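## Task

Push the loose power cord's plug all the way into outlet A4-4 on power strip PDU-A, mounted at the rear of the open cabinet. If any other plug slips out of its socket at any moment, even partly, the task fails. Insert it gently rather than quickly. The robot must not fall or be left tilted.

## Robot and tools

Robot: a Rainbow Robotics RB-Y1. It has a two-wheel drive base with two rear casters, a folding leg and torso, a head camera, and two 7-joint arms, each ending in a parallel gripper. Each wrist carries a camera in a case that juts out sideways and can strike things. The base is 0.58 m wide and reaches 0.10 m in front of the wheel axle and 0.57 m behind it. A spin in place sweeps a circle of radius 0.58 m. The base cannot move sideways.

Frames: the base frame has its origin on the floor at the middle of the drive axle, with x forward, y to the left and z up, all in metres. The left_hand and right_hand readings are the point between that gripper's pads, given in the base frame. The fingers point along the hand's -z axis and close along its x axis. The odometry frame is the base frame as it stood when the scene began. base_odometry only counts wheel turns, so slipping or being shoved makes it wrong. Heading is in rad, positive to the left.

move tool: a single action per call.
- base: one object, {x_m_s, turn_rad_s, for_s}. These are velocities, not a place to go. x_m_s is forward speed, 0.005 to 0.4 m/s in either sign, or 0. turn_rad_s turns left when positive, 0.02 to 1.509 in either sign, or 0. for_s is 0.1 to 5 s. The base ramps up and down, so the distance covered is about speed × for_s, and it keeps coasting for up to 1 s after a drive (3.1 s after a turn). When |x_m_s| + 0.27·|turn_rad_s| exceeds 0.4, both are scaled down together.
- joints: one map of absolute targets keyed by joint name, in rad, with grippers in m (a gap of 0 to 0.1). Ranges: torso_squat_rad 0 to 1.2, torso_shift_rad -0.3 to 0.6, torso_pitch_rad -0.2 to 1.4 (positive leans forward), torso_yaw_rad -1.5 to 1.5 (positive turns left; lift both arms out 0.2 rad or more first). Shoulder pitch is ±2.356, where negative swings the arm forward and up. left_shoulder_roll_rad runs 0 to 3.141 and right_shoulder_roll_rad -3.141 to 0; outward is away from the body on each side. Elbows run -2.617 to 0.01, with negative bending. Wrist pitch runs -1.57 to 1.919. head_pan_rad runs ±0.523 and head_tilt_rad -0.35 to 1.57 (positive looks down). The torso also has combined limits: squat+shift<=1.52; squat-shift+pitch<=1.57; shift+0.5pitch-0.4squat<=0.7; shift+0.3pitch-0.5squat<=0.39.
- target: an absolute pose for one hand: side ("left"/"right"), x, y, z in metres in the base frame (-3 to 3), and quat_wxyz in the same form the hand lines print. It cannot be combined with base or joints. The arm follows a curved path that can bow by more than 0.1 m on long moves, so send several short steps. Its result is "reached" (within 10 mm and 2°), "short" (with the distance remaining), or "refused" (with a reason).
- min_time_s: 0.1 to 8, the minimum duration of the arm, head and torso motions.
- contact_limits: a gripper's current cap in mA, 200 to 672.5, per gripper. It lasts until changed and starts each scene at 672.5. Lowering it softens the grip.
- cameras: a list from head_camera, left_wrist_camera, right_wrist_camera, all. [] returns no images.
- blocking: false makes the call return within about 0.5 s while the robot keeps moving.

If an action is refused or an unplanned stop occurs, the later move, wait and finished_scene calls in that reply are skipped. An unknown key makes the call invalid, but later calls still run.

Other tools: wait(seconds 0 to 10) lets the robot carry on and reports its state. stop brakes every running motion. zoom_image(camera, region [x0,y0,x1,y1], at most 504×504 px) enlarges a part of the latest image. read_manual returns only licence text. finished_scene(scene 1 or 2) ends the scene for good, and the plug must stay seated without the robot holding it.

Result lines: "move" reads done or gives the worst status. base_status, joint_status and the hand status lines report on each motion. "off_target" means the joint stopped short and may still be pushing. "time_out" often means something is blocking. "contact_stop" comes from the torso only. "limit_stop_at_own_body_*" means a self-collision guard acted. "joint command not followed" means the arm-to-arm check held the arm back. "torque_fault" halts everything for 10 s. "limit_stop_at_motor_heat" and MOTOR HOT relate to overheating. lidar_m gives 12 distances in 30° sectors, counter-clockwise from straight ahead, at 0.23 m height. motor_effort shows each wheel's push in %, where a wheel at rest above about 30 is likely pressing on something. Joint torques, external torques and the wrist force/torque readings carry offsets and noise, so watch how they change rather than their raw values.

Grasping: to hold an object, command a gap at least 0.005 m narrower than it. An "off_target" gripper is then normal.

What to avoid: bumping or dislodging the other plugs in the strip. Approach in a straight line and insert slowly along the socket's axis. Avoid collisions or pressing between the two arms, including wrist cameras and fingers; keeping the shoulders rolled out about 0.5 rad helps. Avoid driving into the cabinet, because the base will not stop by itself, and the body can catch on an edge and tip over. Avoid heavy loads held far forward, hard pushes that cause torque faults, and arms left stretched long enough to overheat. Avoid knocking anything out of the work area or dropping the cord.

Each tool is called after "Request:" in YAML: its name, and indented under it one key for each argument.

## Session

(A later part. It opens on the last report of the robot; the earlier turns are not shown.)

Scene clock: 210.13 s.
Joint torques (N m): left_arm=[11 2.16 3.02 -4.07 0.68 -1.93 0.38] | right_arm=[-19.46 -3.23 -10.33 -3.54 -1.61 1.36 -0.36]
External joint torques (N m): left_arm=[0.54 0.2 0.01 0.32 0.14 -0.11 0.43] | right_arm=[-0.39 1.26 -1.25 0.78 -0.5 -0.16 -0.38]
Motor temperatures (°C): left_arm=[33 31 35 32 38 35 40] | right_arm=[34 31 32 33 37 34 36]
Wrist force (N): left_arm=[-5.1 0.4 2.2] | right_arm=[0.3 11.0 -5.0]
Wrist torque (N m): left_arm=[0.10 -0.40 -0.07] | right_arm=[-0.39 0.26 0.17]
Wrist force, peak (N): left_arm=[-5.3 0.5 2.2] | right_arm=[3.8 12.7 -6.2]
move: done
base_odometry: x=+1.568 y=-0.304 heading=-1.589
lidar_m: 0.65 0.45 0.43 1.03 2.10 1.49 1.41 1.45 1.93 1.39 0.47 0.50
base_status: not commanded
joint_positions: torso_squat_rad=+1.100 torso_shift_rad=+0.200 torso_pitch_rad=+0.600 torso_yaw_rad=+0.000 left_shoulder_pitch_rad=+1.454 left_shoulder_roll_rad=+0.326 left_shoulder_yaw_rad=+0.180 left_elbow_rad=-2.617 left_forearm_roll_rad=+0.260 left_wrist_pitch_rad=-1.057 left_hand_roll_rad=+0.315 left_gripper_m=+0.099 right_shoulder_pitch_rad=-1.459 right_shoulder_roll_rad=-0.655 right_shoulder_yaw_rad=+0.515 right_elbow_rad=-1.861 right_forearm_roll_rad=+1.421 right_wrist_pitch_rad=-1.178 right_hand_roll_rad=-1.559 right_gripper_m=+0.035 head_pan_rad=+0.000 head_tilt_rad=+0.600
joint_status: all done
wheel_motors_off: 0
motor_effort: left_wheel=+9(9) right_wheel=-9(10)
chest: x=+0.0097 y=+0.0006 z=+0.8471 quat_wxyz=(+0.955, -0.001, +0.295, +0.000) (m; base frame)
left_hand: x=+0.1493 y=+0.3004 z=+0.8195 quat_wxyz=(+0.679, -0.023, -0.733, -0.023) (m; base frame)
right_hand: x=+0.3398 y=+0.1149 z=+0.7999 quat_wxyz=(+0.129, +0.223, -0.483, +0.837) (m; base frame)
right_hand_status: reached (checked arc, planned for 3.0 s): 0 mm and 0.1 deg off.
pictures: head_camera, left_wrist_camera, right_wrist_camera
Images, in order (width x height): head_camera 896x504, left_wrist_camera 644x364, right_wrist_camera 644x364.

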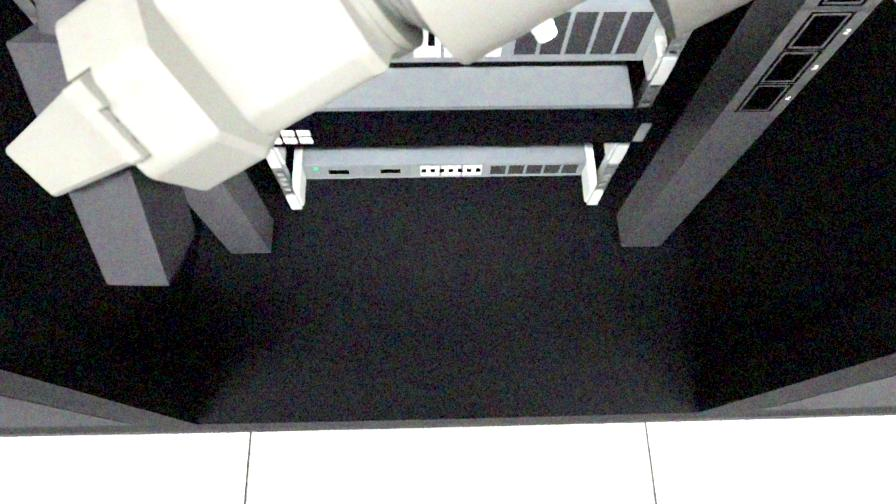

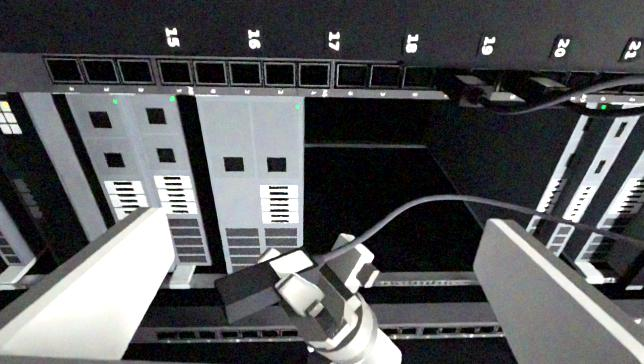

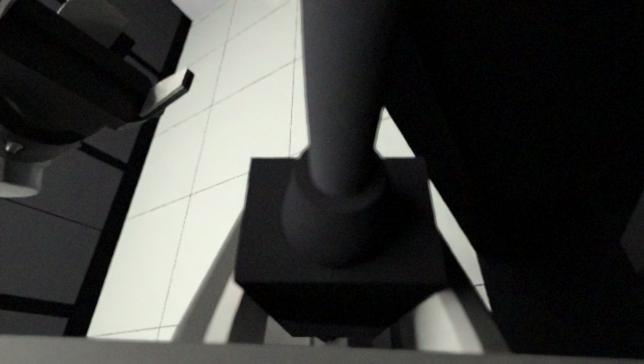

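Request:
move:
  target: {"side":"right","x":0.35,"y":0.135,"z":0.84,"quat_wxyz":[0.25,0.433,-0.433,0.75]}
  min_time_s: 3

Scene clock: 216.57 s.
Joint torques (N m): left_arm=[10.57 2.48 3.06 -3.8 0.7 -1.89 0.31] | right_arm=[-21.79 -2.84 -9.73 -4.31 -2.08 0.98 -0.34]
External joint torques (N m): left_arm=[0.11 0.52 0.06 0.58 0.16 -0.07 0.36] | right_arm=[-0.46 1.5 -1.26 0.87 -0.5 -0.24 -0.38]
Motor temperatures (°C): left_arm=[33 31 35 32 38 35 40] | right_arm=[34 31 32 33 37 34 36]
Wrist force (N): left_arm=[-4.9 0.4 2.0] | right_arm=[-2.8 8.6 -3.8]
Wrist torque (N m): left_arm=[0.10 -0.37 -0.06] | right_arm=[-0.29 0.07 0.15]
Wrist force, peak (N): left_arm=[-5.3 0.4 2.2] | right_arm=[0.1 11.6 -5.4]
move: done
base_odometry: x=+1.568 y=-0.304 heading=-1.589
lidar_m: 0.65 0.46 0.43 1.04 2.10 1.49 1.41 1.44 1.94 1.39 0.46 0.50
base_status: not commanded
joint_positions: torso_squat_rad=+1.100 torso_shift_rad=+0.200 torso_pitch_rad=+0.600 torso_yaw_rad=+0.000 left_shoulder_pitch_rad=+1.454 left_shoulder_roll_rad=+0.326 left_shoulder_yaw_rad=+0.180 left_elbow_rad=-2.617 left_forearm_roll_rad=+0.260 left_wrist_pitch_rad=-1.057 left_hand_roll_rad=+0.315 left_gripper_m=+0.099 right_shoulder_pitch_rad=-1.557 right_shoulder_roll_rad=-0.528 right_shoulder_yaw_rad=+0.475 right_elbow_rad=-1.548 right_forearm_roll_rad=+1.151 right_wrist_pitch_rad=-1.271 right_hand_roll_rad=-1.771 right_gripper_m=+0.035 head_pan_rad=+0.000 head_tilt_rad=+0.600
joint_status: all done
wheel_motors_off: 0
motor_effort: left_wheel=+9(10) right_wheel=-9(10)
chest: x=+0.0097 y=+0.0006 z=+0.8471 quat_wxyz=(+0.955, -0.001, +0.295, +0.000) (m; base frame)
left_hand: x=+0.1493 y=+0.3004 z=+0.8195 quat_wxyz=(+0.679, -0.023, -0.733, -0.023) (m; base frame)
right_hand: x=+0.3499 y=+0.1349 z=+0.8398 quat_wxyz=(+0.250, +0.433, -0.433, +0.750) (m; base frame)
right_hand_status: reached (checked arc, planned for 3.0 s): 0 mm and 0.1 deg off.
pictures: head_camera, left_wrist_camera, right_wrist_camera
Images, in order (width x height): head_camera 896x504, left_wrist_camera 644x364, right_wrist_camera 644x364.

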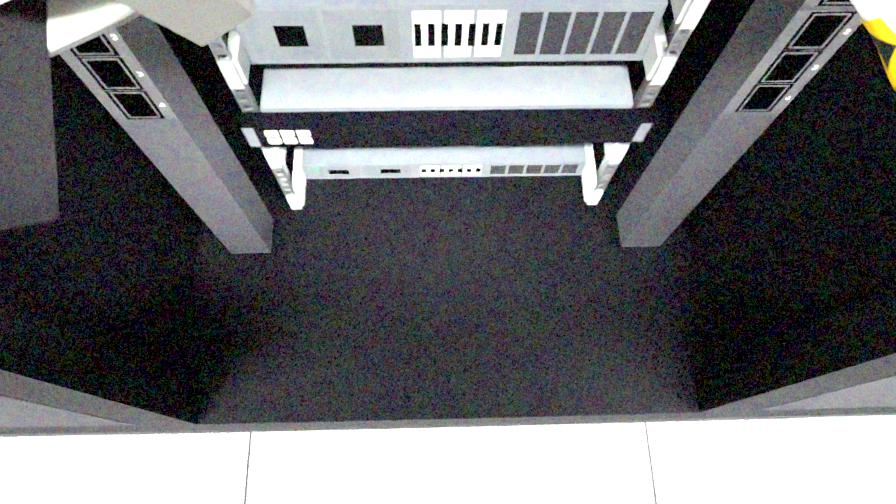

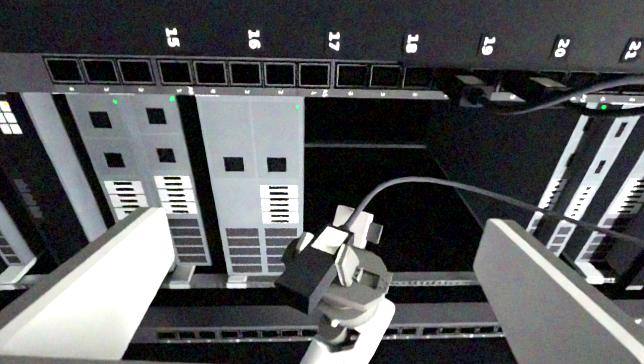

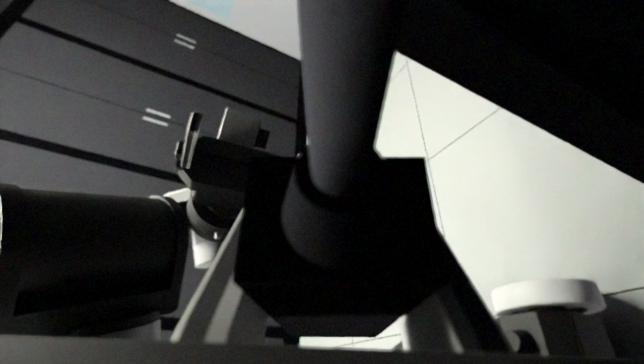

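Request:
move:
  target: {"side":"right","x":0.34,"y":0.115,"z":0.82,"quat_wxyz":[0.129,0.224,-0.483,0.837]}
  min_time_s: 3
  cameras: []

Request:
move:
  target: {"side":"right","x":0.34,"y":0.095,"z":0.78,"quat_wxyz":[0,0,-0.5,0.866]}
  min_time_s: 3
  cameras: []

Request:
move:
  target: {"side":"right","x":0.34,"y":0.11,"z":0.76,"quat_wxyz":[0.129,0.224,0.483,-0.837]}
  min_time_s: 3

Scene clock: 225.83 s.
Joint torques (N m): left_arm=[10.34 2.51 3.14 -3.93 0.66 -1.94 0.22] | right_arm=[-16.81 -5.6 -6.93 -4.39 -1.09 1.9 0.43]
External joint torques (N m): left_arm=[-0.12 0.55 0.13 0.45 0.11 -0.13 0.27] | right_arm=[2.54 -0.93 2.16 -0.49 -0.03 0.33 0.41]
Motor temperatures (°C): left_arm=[33 31 35 32 38 35 40] | right_arm=[34 31 32 33 37 34 36]
Wrist force (N): left_arm=[-5.0 0.3 2.0] | right_arm=[0.3 10.7 -5.5]
Wrist torque (N m): left_arm=[0.11 -0.39 -0.07] | right_arm=[-0.33 0.25 0.12]
Wrist force, peak (N): left_arm=[-5.2 0.5 2.3] | right_arm=[0.1 11.4 -5.4]
move: done
base_odometry: x=+1.568 y=-0.304 heading=-1.589
lidar_m: 0.65 0.46 0.43 1.03 2.11 1.49 1.41 1.45 1.93 1.39 0.47 0.50
base_status: not commanded
joint_positions: torso_squat_rad=+1.100 torso_shift_rad=+0.200 torso_pitch_rad=+0.600 torso_yaw_rad=+0.000 left_shoulder_pitch_rad=+1.454 left_shoulder_roll_rad=+0.326 left_shoulder_yaw_rad=+0.180 left_elbow_rad=-2.617 left_forearm_roll_rad=+0.260 left_wrist_pitch_rad=-1.057 left_hand_roll_rad=+0.315 left_gripper_m=+0.099 right_shoulder_pitch_rad=-1.505 right_shoulder_roll_rad=-0.657 right_shoulder_yaw_rad=+0.494 right_elbow_rad=-1.857 right_forearm_roll_rad=+1.401 right_wrist_pitch_rad=-1.201 right_hand_roll_rad=-1.598 right_gripper_m=+0.035 head_pan_rad=+0.000 head_tilt_rad=+0.600
joint_status: all done
wheel_motors_off: 0
motor_effort: left_wheel=+9(10) right_wheel=-9(10)
chest: x=+0.0097 y=+0.0006 z=+0.8471 quat_wxyz=(+0.955, -0.001, +0.295, +0.000) (m; base frame)
left_hand: x=+0.1493 y=+0.3004 z=+0.8195 quat_wxyz=(+0.679, -0.023, -0.733, -0.023) (m; base frame)
right_hand: x=+0.3399 y=+0.1150 z=+0.8205 quat_wxyz=(+0.128, +0.225, -0.483, +0.837) (m; base frame)
right_hand_status: reached (checked arc, planned for 3.0 s): 1 mm and 0.1 deg off.
pictures: none
No camera images: "cameras" was empty.

Scene clock: 229.17 s.
Joint torques (N m): left_arm=[10.8 2.63 3.26 -3.97 0.72 -2.02 0.15] | right_arm=[-14.5 -5.35 -6.84 -4.34 -0.43 2.13 0.3]
External joint torques (N m): left_arm=[0.35 0.66 0.25 0.41 0.18 -0.2 0.21] | right_arm=[2.19 -0.58 2.21 -0.58 0.04 0.38 0.31]
Motor temperatures (°C): left_arm=[33 31 35 32 38 35 40] | right_arm=[34 31 32 33 37 34 36]
Wrist force (N): left_arm=[-5.1 0.4 2.2] | right_arm=[3.8 11.5 -5.8]
Wrist torque (N m): left_arm=[0.09 -0.41 -0.06] | right_arm=[-0.35 0.40 0.19]
Wrist force, peak (N): left_arm=[-5.2 0.4 2.2] | right_arm=[4.3 12.3 -6.2]
move: done
base_odometry: x=+1.568 y=-0.304 heading=-1.589
lidar_m: 0.65 0.46 0.42 1.04 2.11 1.49 1.41 1.45 1.93 1.39 0.47 0.50
base_status: not commanded
joint_positions: torso_squat_rad=+1.100 torso_shift_rad=+0.200 torso_pitch_rad=+0.600 torso_yaw_rad=+0.000 left_shoulder_pitch_rad=+1.454 left_shoulder_roll_rad=+0.326 left_shoulder_yaw_rad=+0.180 left_elbow_rad=-2.617 left_forearm_roll_rad=+0.260 left_wrist_pitch_rad=-1.057 left_hand_roll_rad=+0.315 left_gripper_m=+0.099 right_shoulder_pitch_rad=-1.359 right_shoulder_roll_rad=-0.770 right_shoulder_yaw_rad=+0.542 right_elbow_rad=-2.149 right_forearm_roll_rad=+1.754 right_wrist_pitch_rad=-1.077 right_hand_roll_rad=-1.394 right_gripper_m=+0.035 head_pan_rad=+0.000 head_tilt_rad=+0.600
joint_status: all done
wheel_motors_off: 0
motor_effort: left_wheel=+9(9) right_wheel=-9(10)
chest: x=+0.0097 y=+0.0006 z=+0.8471 quat_wxyz=(+0.955, -0.001, +0.295, +0.000) (m; base frame)
left_hand: x=+0.1493 y=+0.3004 z=+0.8195 quat_wxyz=(+0.679, -0.023, -0.733, -0.023) (m; base frame)
right_hand: x=+0.3399 y=+0.0950 z=+0.7807 quat_wxyz=(-0.001, +0.001, -0.500, +0.866) (m; base frame)
right_hand_status: reached (checked arc, planned for 3.0 s): 1 mm and 0.2 deg off.
pictures: none
No camera images: "cameras" was empty.

Scene clock: 232.50 s.
Joint torques (N m): left_arm=[10.91 2.8 3.05 -3.94 0.51 -1.97 0.29] | right_arm=[-12.7 -2.09 -6.18 -5.38 0.4 2.19 0.36]
External joint torques (N m): left_arm=[0.45 0.84 0.04 0.44 -0.04 -0.16 0.34] | right_arm=[2.13 1.28 2.28 -0.44 0.14 0.42 0.39]
Motor temperatures (°C): left_arm=[33 31 35 32 38 35 40] | right_arm=[34 31 32 33 37 34 36]
Wrist force (N): left_arm=[-5.1 0.5 2.0] | right_arm=[7.4 11.2 -6.0]
Wrist torque (N m): left_arm=[0.09 -0.41 -0.07] | right_arm=[-0.37 0.61 0.30]
Wrist force, peak (N): left_arm=[-5.3 0.4 2.3] | right_arm=[6.3 12.1 -6.6]
move: done
base_odometry: x=+1.568 y=-0.304 heading=-1.589
lidar_m: 0.65 0.46 0.43 1.04 2.10 1.49 1.41 1.45 1.94 1.39 0.47 0.50
base_status: not commanded
joint_positions: torso_squat_rad=+1.100 torso_shift_rad=+0.200 torso_pitch_rad=+0.600 torso_yaw_rad=+0.000 left_shoulder_pitch_rad=+1.454 left_shoulder_roll_rad=+0.326 left_shoulder_yaw_rad=+0.180 left_elbow_rad=-2.617 left_forearm_roll_rad=+0.260 left_wrist_pitch_rad=-1.057 left_hand_roll_rad=+0.315 left_gripper_m=+0.099 right_shoulder_pitch_rad=-1.263 right_shoulder_roll_rad=-0.740 right_shoulder_yaw_rad=+0.686 right_elbow_rad=-2.332 right_forearm_roll_rad=+2.323 right_wrist_pitch_rad=-0.987 right_hand_roll_rad=-1.279 right_gripper_m=+0.035 head_pan_rad=+0.000 head_tilt_rad=+0.600
joint_status: all done
wheel_motors_off: 0
motor_effort: left_wheel=+9(9) right_wheel=-9(10)
chest: x=+0.0097 y=+0.0006 z=+0.8471 quat_wxyz=(+0.955, -0.001, +0.295, +0.000) (m; base frame)
left_hand: x=+0.1493 y=+0.3004 z=+0.8195 quat_wxyz=(+0.679, -0.023, -0.733, -0.023) (m; base frame)
right_hand: x=+0.3403 y=+0.1099 z=+0.7602 quat_wxyz=(-0.129, -0.224, -0.483, +0.837) (m; base frame)
right_hand_status: reached (checked arc, planned for 3.0 s): 0 mm and 0.0 deg off.
pictures: head_camera, left_wrist_camera, right_wrist_camera
Images, in order (width x height): head_camera 896x504, left_wrist_camera 644x364, right_wrist_camera 644x364.

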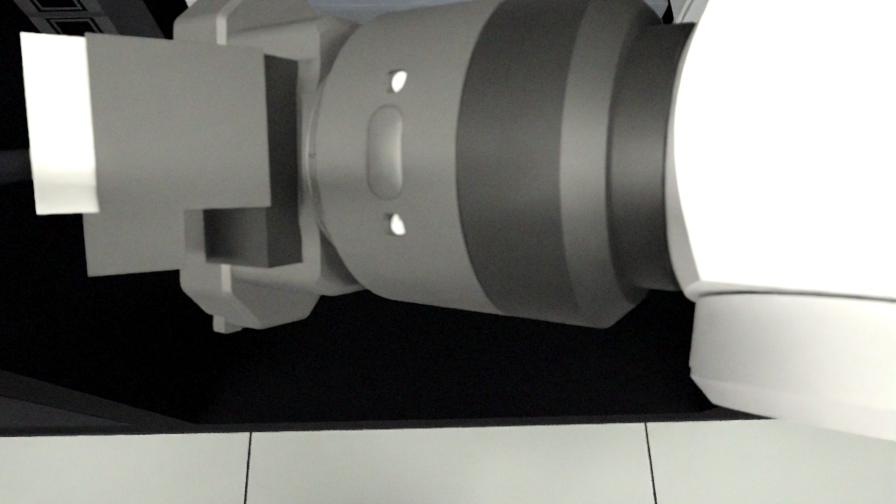

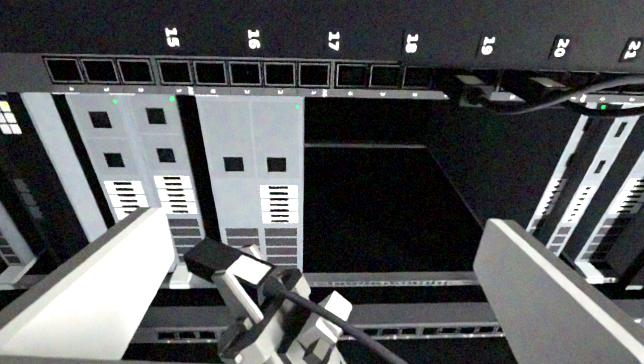

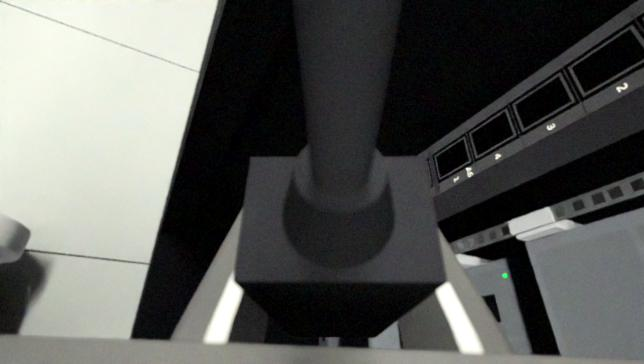

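Request:
move:
  target: {"side":"right","x":0.35,"y":0.125,"z":0.80,"quat_wxyz":[0.25,0.433,0.433,-0.75]}
  min_time_s: 3
  cameras: []

Request:
move:
  target: {"side":"right","x":0.36,"y":0.14,"z":0.85,"quat_wxyz":[0.354,0.612,0.354,-0.612]}
  min_time_s: 3

Scene clock: 239.97 s.
Joint torques (N m): left_arm=[10.67 2.58 3.17 -4.08 0.7 -1.94 0.2] | right_arm=[-15.61 -0.85 -6 -5.58 1.09 1.96 0.27]
External joint torques (N m): left_arm=[0.21 0.62 0.16 0.3 0.16 -0.12 0.25] | right_arm=[-1.09 1.62 2.3 -0.39 0.25 0.38 0.33]
Motor temperatures (°C): left_arm=[33 31 35 32 38 35 40] | right_arm=[34 31 32 33 37 34 36]
Wrist force (N): left_arm=[-5.1 0.5 2.0] | right_arm=[10.0 8.3 -4.2]
Wrist torque (N m): left_arm=[0.10 -0.40 -0.07] | right_arm=[-0.18 0.75 0.34]
Wrist force, peak (N): left_arm=[-5.3 0.5 2.3] | right_arm=[7.6 11.7 -6.0]
move: done
base_odometry: x=+1.568 y=-0.304 heading=-1.589
lidar_m: 0.65 0.45 0.43 1.04 2.10 1.49 1.41 1.44 1.92 1.39 0.48 0.50
base_status: not commanded
joint_positions: torso_squat_rad=+1.100 torso_shift_rad=+0.200 torso_pitch_rad=+0.600 torso_yaw_rad=+0.000 left_shoulder_pitch_rad=+1.454 left_shoulder_roll_rad=+0.326 left_shoulder_yaw_rad=+0.180 left_elbow_rad=-2.617 left_forearm_roll_rad=+0.260 left_wrist_pitch_rad=-1.057 left_hand_roll_rad=+0.315 left_gripper_m=+0.099 right_shoulder_pitch_rad=-1.288 right_shoulder_roll_rad=-0.695 right_shoulder_yaw_rad=+0.782 right_elbow_rad=-2.409 right_forearm_roll_rad=+2.760 right_wrist_pitch_rad=-0.971 right_hand_roll_rad=-1.118 right_gripper_m=+0.035 head_pan_rad=+0.000 head_tilt_rad=+0.600
joint_status: all done
wheel_motors_off: 0
motor_effort: left_wheel=+9(9) right_wheel=-9(10)
chest: x=+0.0097 y=+0.0006 z=+0.8471 quat_wxyz=(+0.955, -0.001, +0.295, +0.000) (m; base frame)
left_hand: x=+0.1493 y=+0.3004 z=+0.8195 quat_wxyz=(+0.679, -0.023, -0.733, -0.023) (m; base frame)
right_hand: x=+0.3500 y=+0.1246 z=+0.8001 quat_wxyz=(-0.251, -0.432, -0.432, +0.751) (m; base frame)
right_hand_status: reached (checked arc, planned for 3.0 s): 0 mm and 0.2 deg off.
pictures: none
No camera images: "cameras" was empty.

Scene clock: 243.30 s.
Joint torques (N m): left_arm=[10.31 2.2 3.22 -3.84 0.66 -2.07 0.23] | right_arm=[-15.88 -0.59 -6.35 -4.67 1.42 1.67 0.29]
External joint torques (N m): left_arm=[-0.15 0.24 0.21 0.54 0.12 -0.25 0.28] | right_arm=[-0.97 1.4 2.23 0.8 0.32 0.39 0.35]
Motor temperatures (°C): left_arm=[33 31 35 32 38 35 40] | right_arm=[34 31 32 33 37 34 36]
Wrist force (N): left_arm=[-5.3 0.4 2.2] | right_arm=[10.6 6.1 -2.4]
Wrist torque (N m): left_arm=[0.10 -0.42 -0.07] | right_arm=[-0.17 0.75 0.29]
Wrist force, peak (N): left_arm=[-5.3 0.6 2.3] | right_arm=[10.8 8.5 -4.4]
move: done
base_odometry: x=+1.568 y=-0.304 heading=-1.589
lidar_m: 0.65 0.45 0.43 1.04 2.11 1.49 1.40 1.45 1.93 1.40 0.47 0.50
base_status: not commanded
joint_positions: torso_squat_rad=+1.100 torso_shift_rad=+0.200 torso_pitch_rad=+0.600 torso_yaw_rad=+0.000 left_shoulder_pitch_rad=+1.454 left_shoulder_roll_rad=+0.326 left_shoulder_yaw_rad=+0.180 left_elbow_rad=-2.617 left_forearm_roll_rad=+0.260 left_wrist_pitch_rad=-1.057 left_hand_roll_rad=+0.315 left_gripper_m=+0.099 right_shoulder_pitch_rad=-1.325 right_shoulder_roll_rad=-0.665 right_shoulder_yaw_rad=+0.858 right_elbow_rad=-2.382 right_forearm_roll_rad=+3.122 right_wrist_pitch_rad=-0.841 right_hand_roll_rad=-0.897 right_gripper_m=+0.035 head_pan_rad=+0.000 head_tilt_rad=+0.600
joint_status: all done
wheel_motors_off: 0
motor_effort: left_wheel=+9(9) right_wheel=-9(10)
chest: x=+0.0097 y=+0.0006 z=+0.8471 quat_wxyz=(+0.955, -0.001, +0.295, +0.000) (m; base frame)
left_hand: x=+0.1493 y=+0.3004 z=+0.8195 quat_wxyz=(+0.679, -0.023, -0.733, -0.023) (m; base frame)
right_hand: x=+0.3598 y=+0.1396 z=+0.8497 quat_wxyz=(-0.355, -0.611, -0.353, +0.613) (m; base frame)
right_hand_status: reached (checked arc, planned for 3.0 s): 1 mm and 0.3 deg off.
pictures: head_camera, left_wrist_camera, right_wrist_camera
Images, in order (width x height): head_camera 896x504, left_wrist_camera 644x364, right_wrist_camera 644x364.

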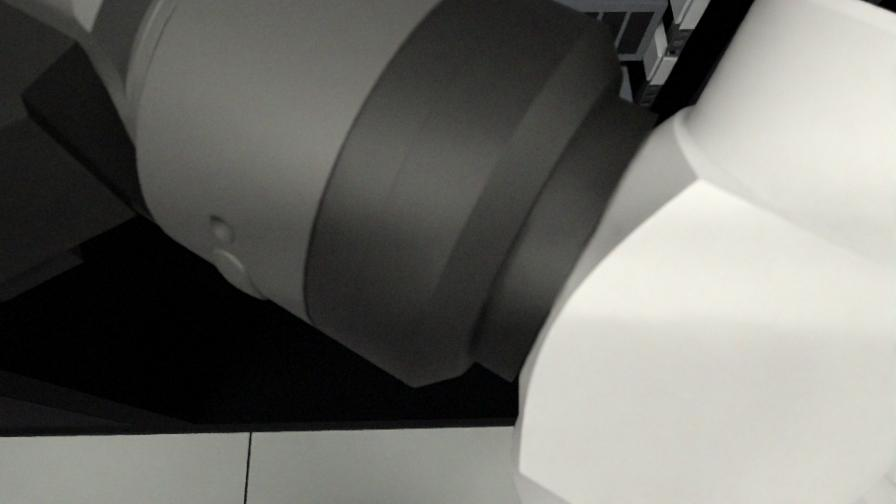

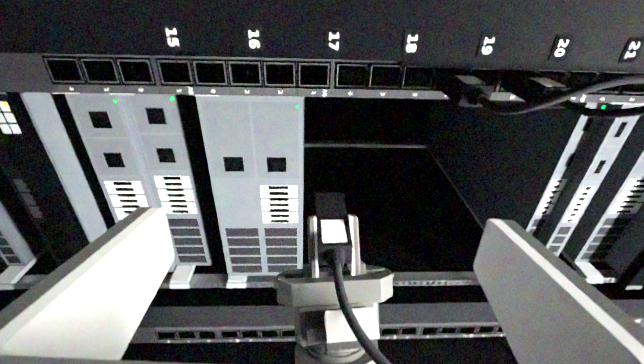

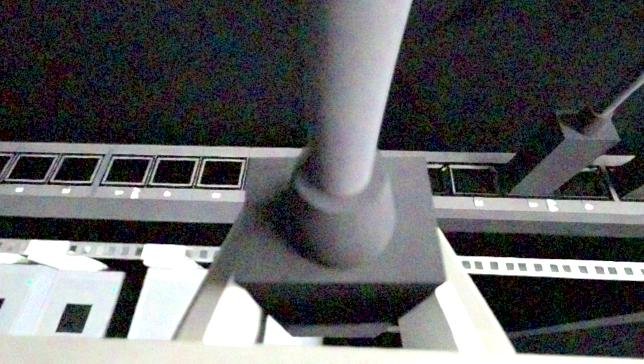

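Request:
move:
  target: {"side":"right","x":0.36,"y":0.20,"z":0.86,"quat_wxyz":[0.354,0.612,0.354,-0.612]}
  min_time_s: 2
  cameras: []

Request:
move:
  base: {"x_m_s":0.1,"for_s":1.2}
  cameras: ["left_wrist_camera","right_wrist_camera"]

Scene clock: 250.27 s.
Joint torques (N m): left_arm=[10.37 2.6 3.13 -4.01 0.67 -1.95 0.13] | right_arm=[-16.72 1.83 -5.94 -5.23 1.37 1.2 0.33]
External joint torques (N m): left_arm=[-0.09 0.64 0.12 0.38 0.13 -0.13 0.18] | right_arm=[-0.65 1.16 2.49 0.72 0.3 -0.21 0.38]
Motor temperatures (°C): left_arm=[33 31 35 32 38 35 40] | right_arm=[34 31 32 33 37 34 36]
Wrist force (N): left_arm=[-4.9 0.5 2.2] | right_arm=[10.6 5.8 -2.9]
Wrist torque (N m): left_arm=[0.10 -0.38 -0.06] | right_arm=[-0.10 0.75 0.27]
Wrist force, peak (N): left_arm=[-5.3 0.4 2.2] | right_arm=[11.2 6.1 -2.5]
move: done
base_odometry: x=+1.568 y=-0.304 heading=-1.589
lidar_m: 0.64 0.45 0.43 1.03 2.10 1.49 1.41 1.45 1.93 1.39 0.47 0.50
base_status: not commanded
joint_positions: torso_squat_rad=+1.100 torso_shift_rad=+0.200 torso_pitch_rad=+0.600 torso_yaw_rad=+0.000 left_shoulder_pitch_rad=+1.454 left_shoulder_roll_rad=+0.326 left_shoulder_yaw_rad=+0.180 left_elbow_rad=-2.617 left_forearm_roll_rad=+0.260 left_wrist_pitch_rad=-1.057 left_hand_roll_rad=+0.315 left_gripper_m=+0.099 right_shoulder_pitch_rad=-1.402 right_shoulder_roll_rad=-0.419 right_shoulder_yaw_rad=+0.870 right_elbow_rad=-2.209 right_forearm_roll_rad=+3.141 right_wrist_pitch_rad=-0.901 right_hand_roll_rad=-0.811 right_gripper_m=+0.035 head_pan_rad=+0.000 head_tilt_rad=+0.600
joint_status: all done
wheel_motors_off: 0
motor_effort: left_wheel=+9(9) right_wheel=-9(10)
chest: x=+0.0097 y=+0.0006 z=+0.8471 quat_wxyz=(+0.955, -0.001, +0.295, +0.000) (m; base frame)
left_hand: x=+0.1493 y=+0.3004 z=+0.8195 quat_wxyz=(+0.679, -0.023, -0.733, -0.023) (m; base frame)
right_hand: x=+0.3603 y=+0.1998 z=+0.8601 quat_wxyz=(-0.354, -0.612, -0.354, +0.612) (m; base frame)
right_hand_status: reached (checked arc, planned for 2.0 s): 0 mm and 0.1 deg off.
pictures: none
No camera images: "cameras" was empty.

Scene clock: 252.30 s.
Joint torques (N m): left_arm=[10.75 2.5 3.59 -3.83 0.68 -2.03 0.33] | right_arm=[-16.28 1.47 -6.58 -5.79 1.16 1.38 0.28]
External joint torques (N m): left_arm=[0.29 0.54 0.58 0.55 0.13 -0.21 0.38] | right_arm=[-0.21 0.8 1.85 0.16 0.09 -0.03 0.33]
Motor temperatures (°C): left_arm=[33 31 35 32 38 35 40] | right_arm=[34 31 32 33 37 34 36]
Wrist force (N): left_arm=[-4.9 0.4 2.2] | right_arm=[10.6 5.6 -2.5]
Wrist torque (N m): left_arm=[0.10 -0.38 -0.07] | right_arm=[-0.08 0.73 0.34]
Wrist force, peak (N): left_arm=[-5.2 0.4 2.2] | right_arm=[11.2 6.5 -3.1]
move: done
base_odometry: x=+1.566 y=-0.424 heading=-1.589
lidar_m: 0.53 0.45 0.36 0.63 2.28 1.62 1.53 1.57 2.09 0.85 0.40 0.48
base_status: done (sent for 1.2 of 1.2 s)
joint_positions: torso_squat_rad=+1.100 torso_shift_rad=+0.200 torso_pitch_rad=+0.600 torso_yaw_rad=+0.000 left_shoulder_pitch_rad=+1.454 left_shoulder_roll_rad=+0.326 left_shoulder_yaw_rad=+0.180 left_elbow_rad=-2.617 left_forearm_roll_rad=+0.260 left_wrist_pitch_rad=-1.057 left_hand_roll_rad=+0.315 left_gripper_m=+0.099 right_shoulder_pitch_rad=-1.402 right_shoulder_roll_rad=-0.419 right_shoulder_yaw_rad=+0.870 right_elbow_rad=-2.209 right_forearm_roll_rad=+3.141 right_wrist_pitch_rad=-0.901 right_hand_roll_rad=-0.811 right_gripper_m=+0.035 head_pan_rad=+0.000 head_tilt_rad=+0.600
joint_status: not commanded
wheel_motors_off: 0
motor_effort: left_wheel=+4(29) right_wheel=+7(27)
chest: x=+0.0098 y=+0.0006 z=+0.8471 quat_wxyz=(+0.955, -0.001, +0.296, +0.000) (m; base frame)
left_hand: x=+0.1493 y=+0.3005 z=+0.8195 quat_wxyz=(+0.679, -0.023, -0.733, -0.023) (m; base frame)
right_hand: x=+0.3603 y=+0.1998 z=+0.8600 quat_wxyz=(-0.354, -0.612, -0.354, +0.612) (m; base frame)
pictures: left_wrist_camera, right_wrist_camera
Images, in order (width x height): left_wrist_camera 644x364, right_wrist_camera 644x364.

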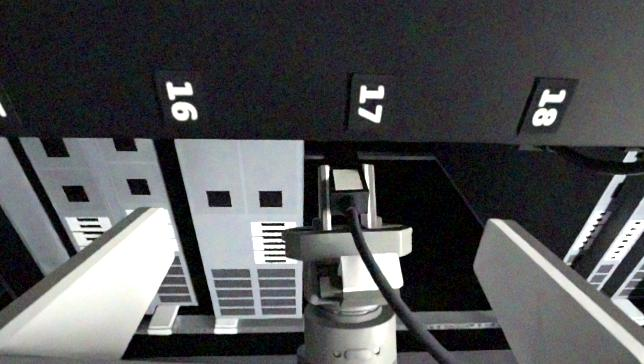

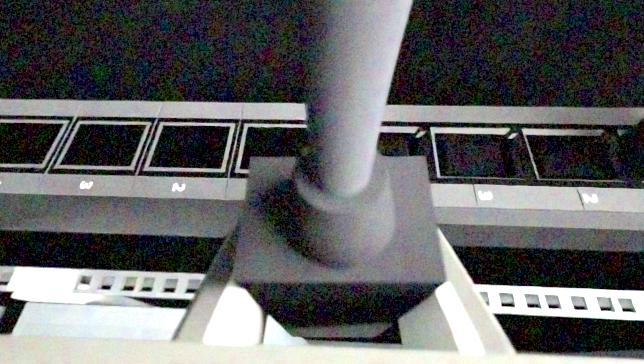

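Request:
move:
  base: {"x_m_s":0.1,"for_s":1.1}

Scene clock: 267.07 s.
Joint torques (N m): left_arm=[-4.47 2.82 23.45 -15.68 8.93 0.02 -3.05] | right_arm=[-15.14 1.09 -7.53 -5.67 1.13 1.56 0.24]
External joint torques (N m): left_arm=[-14.95 0.81 20.44 -11.31 8.38 1.84 -3] | right_arm=[0.97 0.42 0.92 0.25 0.06 0.14 0.29]
Motor temperatures (°C): left_arm=[33 31 35 32 38 35 40] | right_arm=[34 31 32 33 37 34 36]
Wrist force (N): left_arm=[-5.1 -104.1 114.9] | right_arm=[10.7 5.7 -2.7]
Wrist torque (N m): left_arm=[13.29 1.12 3.19] | right_arm=[-0.10 0.75 0.30]
Wrist force, peak (N): left_arm=[-13.3 -163.9 150.2] | right_arm=[14.0 5.6 -2.8]
move: done
base_odometry: x=+1.564 y=-0.530 heading=-1.601
lidar_m: 0.44 0.39 0.32 0.41 2.27 1.68 1.61 1.68 2.34 0.37 0.36 0.41
base_status: done (sent for 1.1 of 1.1 s)
joint_positions: torso_squat_rad=+1.100 torso_shift_rad=+0.199 torso_pitch_rad=+0.597 torso_yaw_rad=+0.001 left_shoulder_pitch_rad=+1.458 left_shoulder_roll_rad=+0.326 left_shoulder_yaw_rad=+0.175 left_elbow_rad=-2.614 left_forearm_roll_rad=+0.257 left_wrist_pitch_rad=-1.057 left_hand_roll_rad=+0.315 left_gripper_m=+0.099 right_shoulder_pitch_rad=-1.402 right_shoulder_roll_rad=-0.419 right_shoulder_yaw_rad=+0.870 right_elbow_rad=-2.209 right_forearm_roll_rad=+3.141 right_wrist_pitch_rad=-0.901 right_hand_roll_rad=-0.811 right_gripper_m=+0.035 head_pan_rad=+0.000 head_tilt_rad=+0.600
joint_status: not commanded
wheel_motors_off: 0
on_its_own: the wheels pushed hard for 0.2 s: something may have held the robot back, and base_odometry may count slip
motor_effort: left_wheel=+30(65) right_wheel=+44(100)
chest: x=+0.0086 y=+0.0001 z=+0.8474 quat_wxyz=(+0.956, +0.000, +0.294, +0.001) (m; base frame)
left_hand: x=+0.1468 y=+0.3003 z=+0.8191 quat_wxyz=(+0.681, -0.022, -0.732, -0.021) (m; base frame)
right_hand: x=+0.3588 y=+0.1997 z=+0.8616 quat_wxyz=(-0.355, -0.612, -0.354, +0.611) (m; base frame)
pictures: head_camera, left_wrist_camera, right_wrist_camera
Images, in order (width x height): head_camera 896x504, left_wrist_camera 644x364, right_wrist_camera 644x364.

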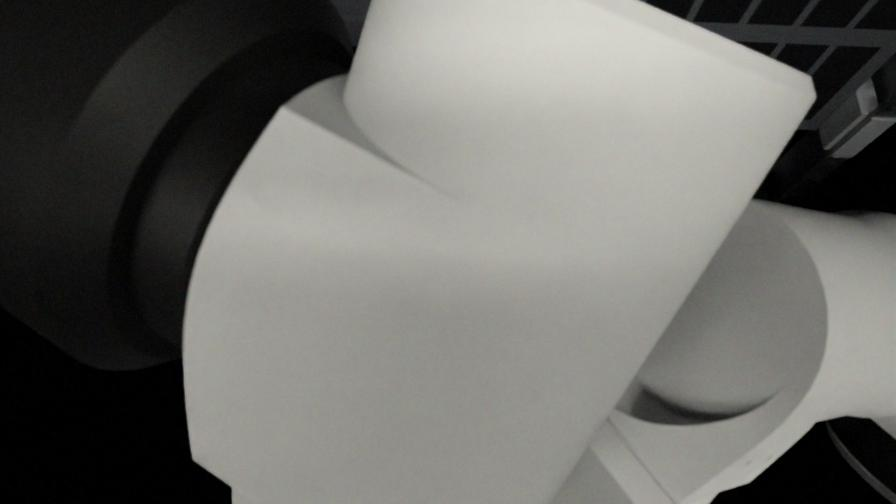

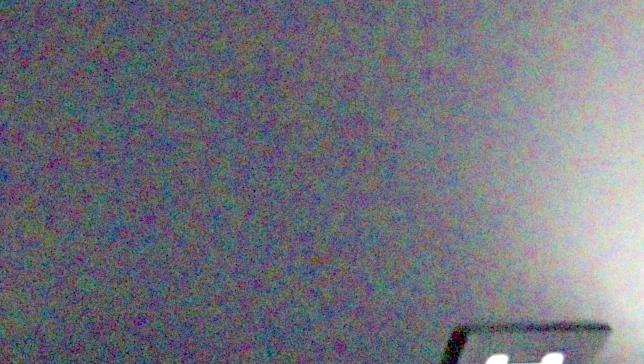

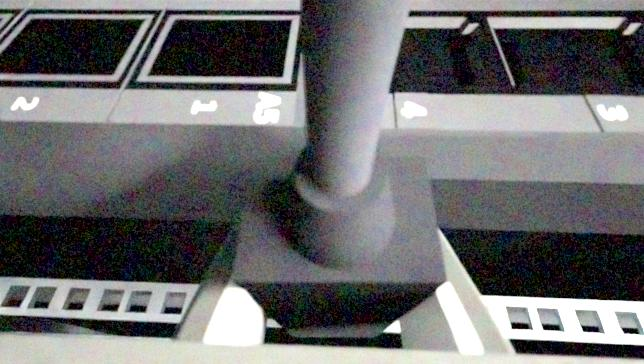

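Request:
move:
  base: {"x_m_s":-0.1,"for_s":0.6}

Request:
zoom_image:
  camera: "left_wrist_camera"
  region: [200, 0, 644, 364]

Scene clock: 272.00 s.
Joint torques (N m): left_arm=[9.21 0.58 3.98 -3.98 0.67 -1.6 -0.43] | right_arm=[-15.5 0.72 -7.58 -5.84 1.07 1.55 0.27]
External joint torques (N m): left_arm=[-1.25 -1.38 0.97 0.4 0.13 0.22 -0.38] | right_arm=[0.57 0.04 0.85 0.1 0 0.13 0.32]
Motor temperatures (°C): left_arm=[33 31 35 32 39 35 40] | right_arm=[34 31 32 33 37 34 36]
Wrist force (N): left_arm=[-5.0 0.7 2.1] | right_arm=[10.7 6.0 -2.3]
Wrist torque (N m): left_arm=[0.07 -0.38 -0.07] | right_arm=[-0.09 0.74 0.31]
Wrist force, peak (N): left_arm=[-4.4 -104.6 116.0] | right_arm=[11.3 6.3 -2.4]
move: done
base_odometry: x=+1.566 y=-0.470 heading=-1.600
lidar_m: 0.50 0.44 0.34 0.67 2.19 1.62 1.56 1.63 2.25 0.56 0.38 0.46
base_status: done (sent for 0.6 of 0.6 s)
joint_positions: torso_squat_rad=+1.100 torso_shift_rad=+0.200 torso_pitch_rad=+0.600 torso_yaw_rad=+0.000 left_shoulder_pitch_rad=+1.454 left_shoulder_roll_rad=+0.327 left_shoulder_yaw_rad=+0.180 left_elbow_rad=-2.617 left_forearm_roll_rad=+0.260 left_wrist_pitch_rad=-1.057 left_hand_roll_rad=+0.315 left_gripper_m=+0.099 right_shoulder_pitch_rad=-1.402 right_shoulder_roll_rad=-0.419 right_shoulder_yaw_rad=+0.870 right_elbow_rad=-2.209 right_forearm_roll_rad=+3.141 right_wrist_pitch_rad=-0.901 right_hand_roll_rad=-0.811 right_gripper_m=+0.035 head_pan_rad=+0.000 head_tilt_rad=+0.600
joint_status: not commanded
wheel_motors_off: 0
motor_effort: left_wheel=+7(39) right_wheel=-13(19)
chest: x=+0.0097 y=+0.0006 z=+0.8471 quat_wxyz=(+0.955, -0.001, +0.295, +0.000) (m; base frame)
left_hand: x=+0.1492 y=+0.3004 z=+0.8195 quat_wxyz=(+0.679, -0.023, -0.733, -0.023) (m; base frame)
right_hand: x=+0.3601 y=+0.1999 z=+0.8601 quat_wxyz=(-0.354, -0.612, -0.354, +0.612) (m; base frame)
pictures: head_camera, left_wrist_camera, right_wrist_camera
Images, in order (width x height): head_camera 896x504, left_wrist_camera 644x364, right_wrist_camera 644x364.

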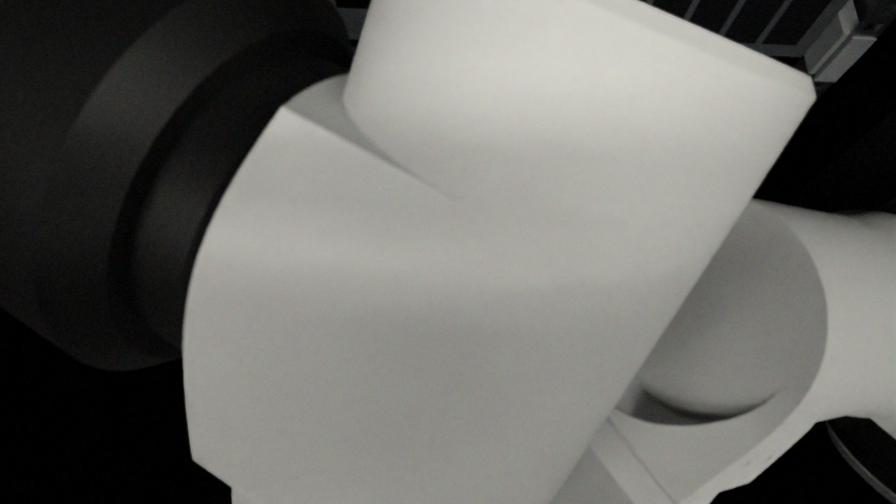

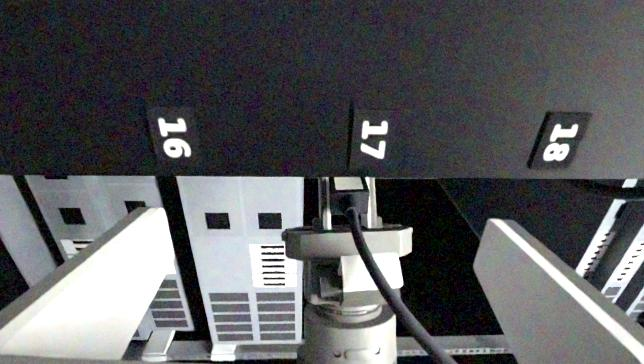

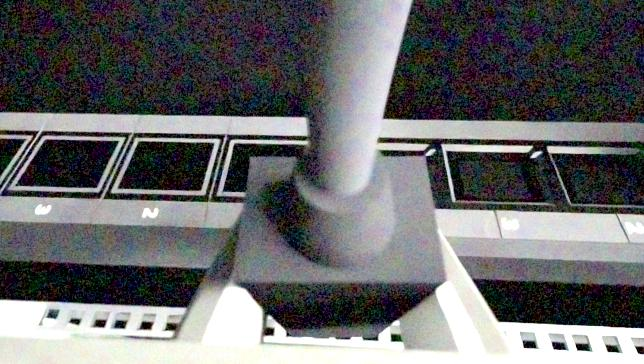

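Scaled by 1.135 from the camera's 644x364 image, which has a finer 1265x715 frame.

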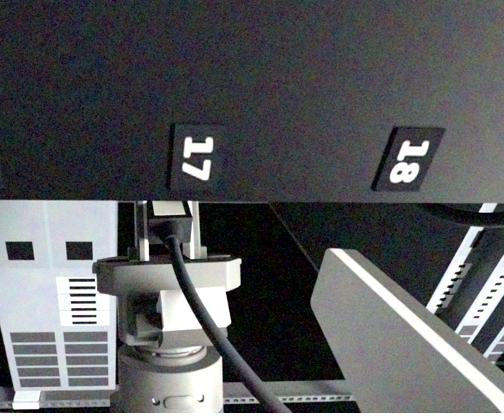

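Request:
move:
  target: {"side":"left","x":0.09,"y":0.25,"z":0.82,"quat_wxyz":[0.679,-0.023,-0.733,-0.023]}
  min_time_s: 2
  cameras: ["left_wrist_camera","head_camera"]

Scene clock: 281.30 s.
Joint torques (N m): left_arm=[10.59 2.31 2.46 -3.61 0.65 -1.61 0.06] | right_arm=[-15.25 0.67 -7.46 -5.69 1.11 1.56 0.34]
External joint torques (N m): left_arm=[-0.21 -0.01 -0.25 0.33 0.08 0.21 0.11] | right_arm=[0.82 -0.01 0.97 0.26 0.05 0.15 0.39]
Motor temperatures (°C): left_arm=[33 31 35 32 38 35 40] | right_arm=[34 31 32 33 37 34 36]
Wrist force (N): left_arm=[-4.9 0.5 2.2] | right_arm=[10.5 5.5 -2.7]
Wrist torque (N m): left_arm=[0.07 -0.38 -0.06] | right_arm=[-0.06 0.70 0.28]
Wrist force, peak (N): left_arm=[-5.3 0.0 3.1] | right_arm=[11.4 6.0 -3.1]
move: short
base_odometry: x=+1.566 y=-0.470 heading=-1.600
lidar_m: 0.50 0.44 0.35 0.66 2.19 1.62 1.55 1.62 2.25 0.56 0.38 0.46
base_status: not commanded
joint_positions: torso_squat_rad=+1.100 torso_shift_rad=+0.200 torso_pitch_rad=+0.600 torso_yaw_rad=+0.000 left_shoulder_pitch_rad=+1.507 left_shoulder_roll_rad=+0.307 left_shoulder_yaw_rad=+0.112 left_elbow_rad=-2.578 left_forearm_roll_rad=+0.184 left_wrist_pitch_rad=-1.151 left_hand_roll_rad=+0.292 left_gripper_m=+0.099 right_shoulder_pitch_rad=-1.402 right_shoulder_roll_rad=-0.419 right_shoulder_yaw_rad=+0.870 right_elbow_rad=-2.209 right_forearm_roll_rad=+3.141 right_wrist_pitch_rad=-0.901 right_hand_roll_rad=-0.811 right_gripper_m=+0.035 head_pan_rad=+0.000 head_tilt_rad=+0.600
joint_status: left_shoulder_pitch_rad time_out (moved +0.053 of +0.165); left_shoulder_roll_rad time_out (moved -0.020 of -0.057); left_shoulder_yaw_rad time_out (moved -0.069 of -0.275); left_elbow_rad time_out (moved +0.039 of +0.118); left_forearm_roll_rad time_out (moved -0.075 of -0.228); left_wrist_pitch_rad time_out (moved -0.094 of -0.297); left_hand_roll_rad time_out (moved -0.023 of -0.067)
wheel_motors_off: 0
on_its_own: left_shoulder_pitch_rad is held at +1.507, not at your +1.619, since a time_out; left_shoulder_roll_rad is held at +0.307, not at your +0.270, since a time_out; left_shoulder_yaw_rad is held at +0.112, not at your -0.095, since a time_out; left_elbow_rad is held at -2.578, not at your -2.499, since a time_out; left_forearm_roll_rad is held at +0.184, not at your +0.032, since a time_out; left_wrist_pitch_rad is held at -1.151, not at your -1.353, since a time_out; left_hand_roll_rad is held at +0.292, not at your +0.248, since a time_out
motor_effort: left_wheel=+7(8) right_wheel=-13(14)
chest: x=+0.0097 y=+0.0006 z=+0.8471 quat_wxyz=(+0.955, -0.001, +0.295, +0.000) (m; base frame)
left_hand: x=+0.1298 y=+0.2879 z=+0.8174 quat_wxyz=(+0.681, -0.017, -0.731, -0.035) (m; base frame)
left_hand_status: short (checked arc, planned for 2.0 s): time_out, 55 mm and 1.6 deg off.
right_hand: x=+0.3601 y=+0.1999 z=+0.8601 quat_wxyz=(-0.354, -0.612, -0.354, +0.612) (m; base frame)
pictures: head_camera, left_wrist_camera
joint command not followed: on one or more control steps a check withheld the commanded joint targets of the left arm, and it was not sent them on those steps.
cause: the commanded joint targets, or the way to them, would bring two parts of the arm too close to each other (its palm and its shoulder, with the joints from left_shoulder_roll_rad to left_hand_roll_rad between them).
Images, in order (width x height): head_camera 896x504, left_wrist_camera 644x364.

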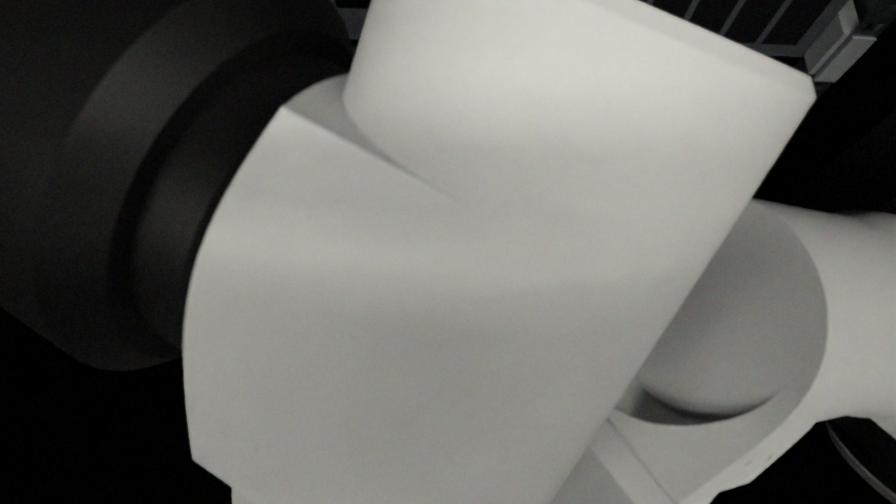

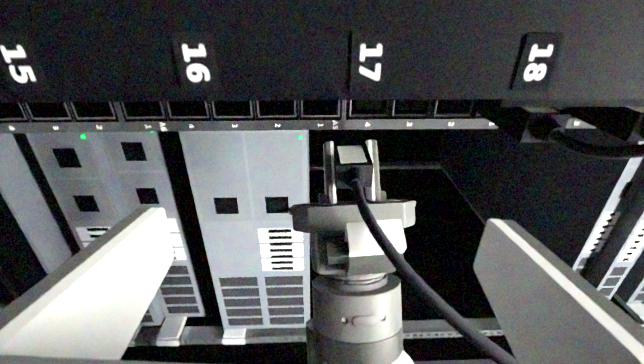

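Request:
move:
  target: {"side":"left","x":0.14,"y":0.22,"z":0.79,"quat_wxyz":[0.679,-0.023,-0.733,-0.023]}
  min_time_s: 2
  cameras: ["left_wrist_camera","head_camera"]

Scene clock: 294.33 s.
Joint torques (N m): left_arm=[10.4 2.83 1.88 -4.11 0.63 -1.82 0] | right_arm=[-15.27 0.85 -7.5 -5.8 1.09 1.52 0.31]
External joint torques (N m): left_arm=[-0.29 0.15 -0.55 0.46 0.06 0 0.06] | right_arm=[0.81 0.18 0.93 0.15 0.03 0.11 0.37]
Motor temperatures (°C): left_arm=[33 31 35 32 38 35 40] | right_arm=[33 31 32 33 37 34 36]
Wrist force (N): left_arm=[-4.9 0.0 2.2] | right_arm=[10.2 5.6 -2.3]
Wrist torque (N m): left_arm=[0.09 -0.39 -0.08] | right_arm=[-0.08 0.69 0.29]
Wrist force, peak (N): left_arm=[-5.4 -0.4 2.0] | right_arm=[11.1 6.3 -2.6]
move: short
base_odometry: x=+1.566 y=-0.470 heading=-1.600
lidar_m: 0.50 0.44 0.34 0.66 2.20 1.61 1.55 1.63 2.25 0.57 0.38 0.46
base_status: not commanded
joint_positions: torso_squat_rad=+1.100 torso_shift_rad=+0.200 torso_pitch_rad=+0.600 torso_yaw_rad=+0.000 left_shoulder_pitch_rad=+1.467 left_shoulder_roll_rad=+0.273 left_shoulder_yaw_rad=+0.058 left_elbow_rad=-2.591 left_forearm_roll_rad=+0.103 left_wrist_pitch_rad=-1.101 left_hand_roll_rad=+0.222 left_gripper_m=+0.099 right_shoulder_pitch_rad=-1.402 right_shoulder_roll_rad=-0.419 right_shoulder_yaw_rad=+0.870 right_elbow_rad=-2.209 right_forearm_roll_rad=+3.141 right_wrist_pitch_rad=-0.901 right_hand_roll_rad=-0.811 right_gripper_m=+0.035 head_pan_rad=+0.000 head_tilt_rad=+0.600
joint_status: left_shoulder_pitch_rad time_out (moved -0.040 of -0.079); left_shoulder_roll_rad time_out (moved -0.034 of -0.067); left_shoulder_yaw_rad time_out (moved -0.053 of -0.360); left_elbow_rad time_out (moved -0.013 of -0.027); left_forearm_roll_rad time_out (moved -0.081 of -0.259); left_wrist_pitch_rad time_out (moved +0.050 of +0.097); left_hand_roll_rad time_out (moved -0.070 of -0.141)
wheel_motors_off: 0
on_its_own: left_shoulder_pitch_rad is held at +1.467, not at your +1.428, since a time_out; left_shoulder_roll_rad is held at +0.273, not at your +0.240, since a time_out; left_shoulder_yaw_rad is held at +0.058, not at your -0.248, since a time_out; left_elbow_rad is held at -2.591, not at your -2.604, since a time_out; left_forearm_roll_rad is held at +0.103, not at your -0.074, since a time_out; left_wrist_pitch_rad is held at -1.101, not at your -1.054, since a time_out; left_hand_roll_rad is held at +0.222, not at your +0.150, since a time_out
motor_effort: left_wheel=+7(7) right_wheel=-13(14)
chest: x=+0.0097 y=+0.0006 z=+0.8471 quat_wxyz=(+0.955, -0.001, +0.295, +0.000) (m; base frame)
left_hand: x=+0.1352 y=+0.2726 z=+0.8068 quat_wxyz=(+0.681, +0.004, -0.730, -0.065) (m; base frame)
left_hand_status: short (checked arc, planned for 2.0 s): time_out, 55 mm and 5.7 deg off.
right_hand: x=+0.3601 y=+0.1999 z=+0.8601 quat_wxyz=(-0.354, -0.612, -0.354, +0.612) (m; base frame)
pictures: head_camera, left_wrist_camera
led back after a hold (left arm): the arm was led back toward your command in small steps, so it may still be short of it.
joint command not followed: on one or more control steps a check withheld the commanded joint targets of the left arm, and it was not sent them on those steps.
cause: the commanded joint targets, or the way to them, would bring two parts of the arm too close to each other (its palm and its shoulder, with the joints from left_shoulder_roll_rad to left_hand_roll_rad between them).
Images, in order (width x height): head_camera 896x504, left_wrist_camera 644x364.

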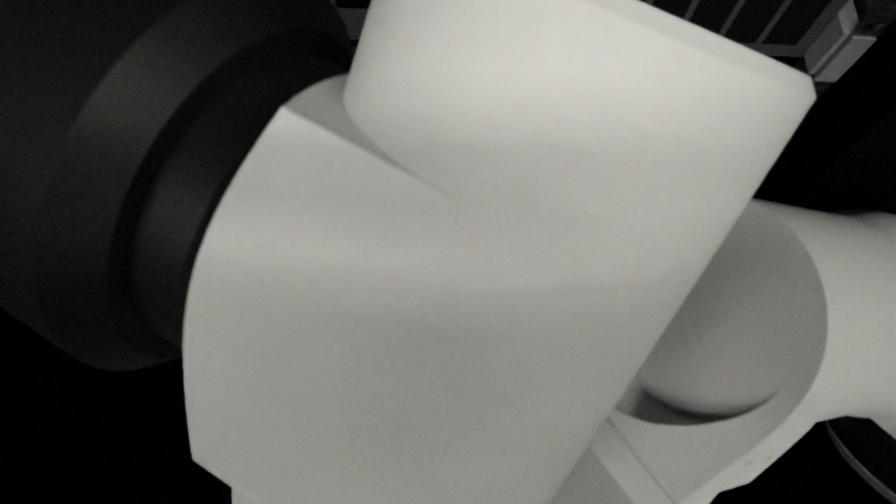

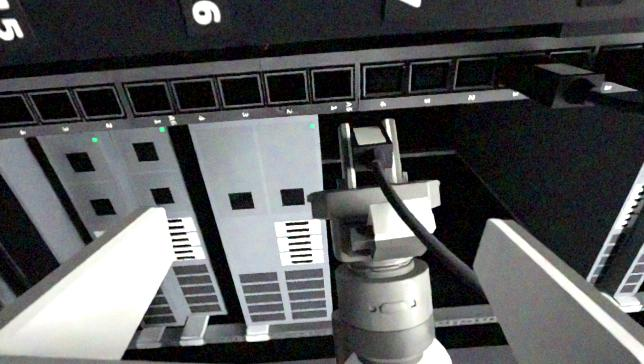

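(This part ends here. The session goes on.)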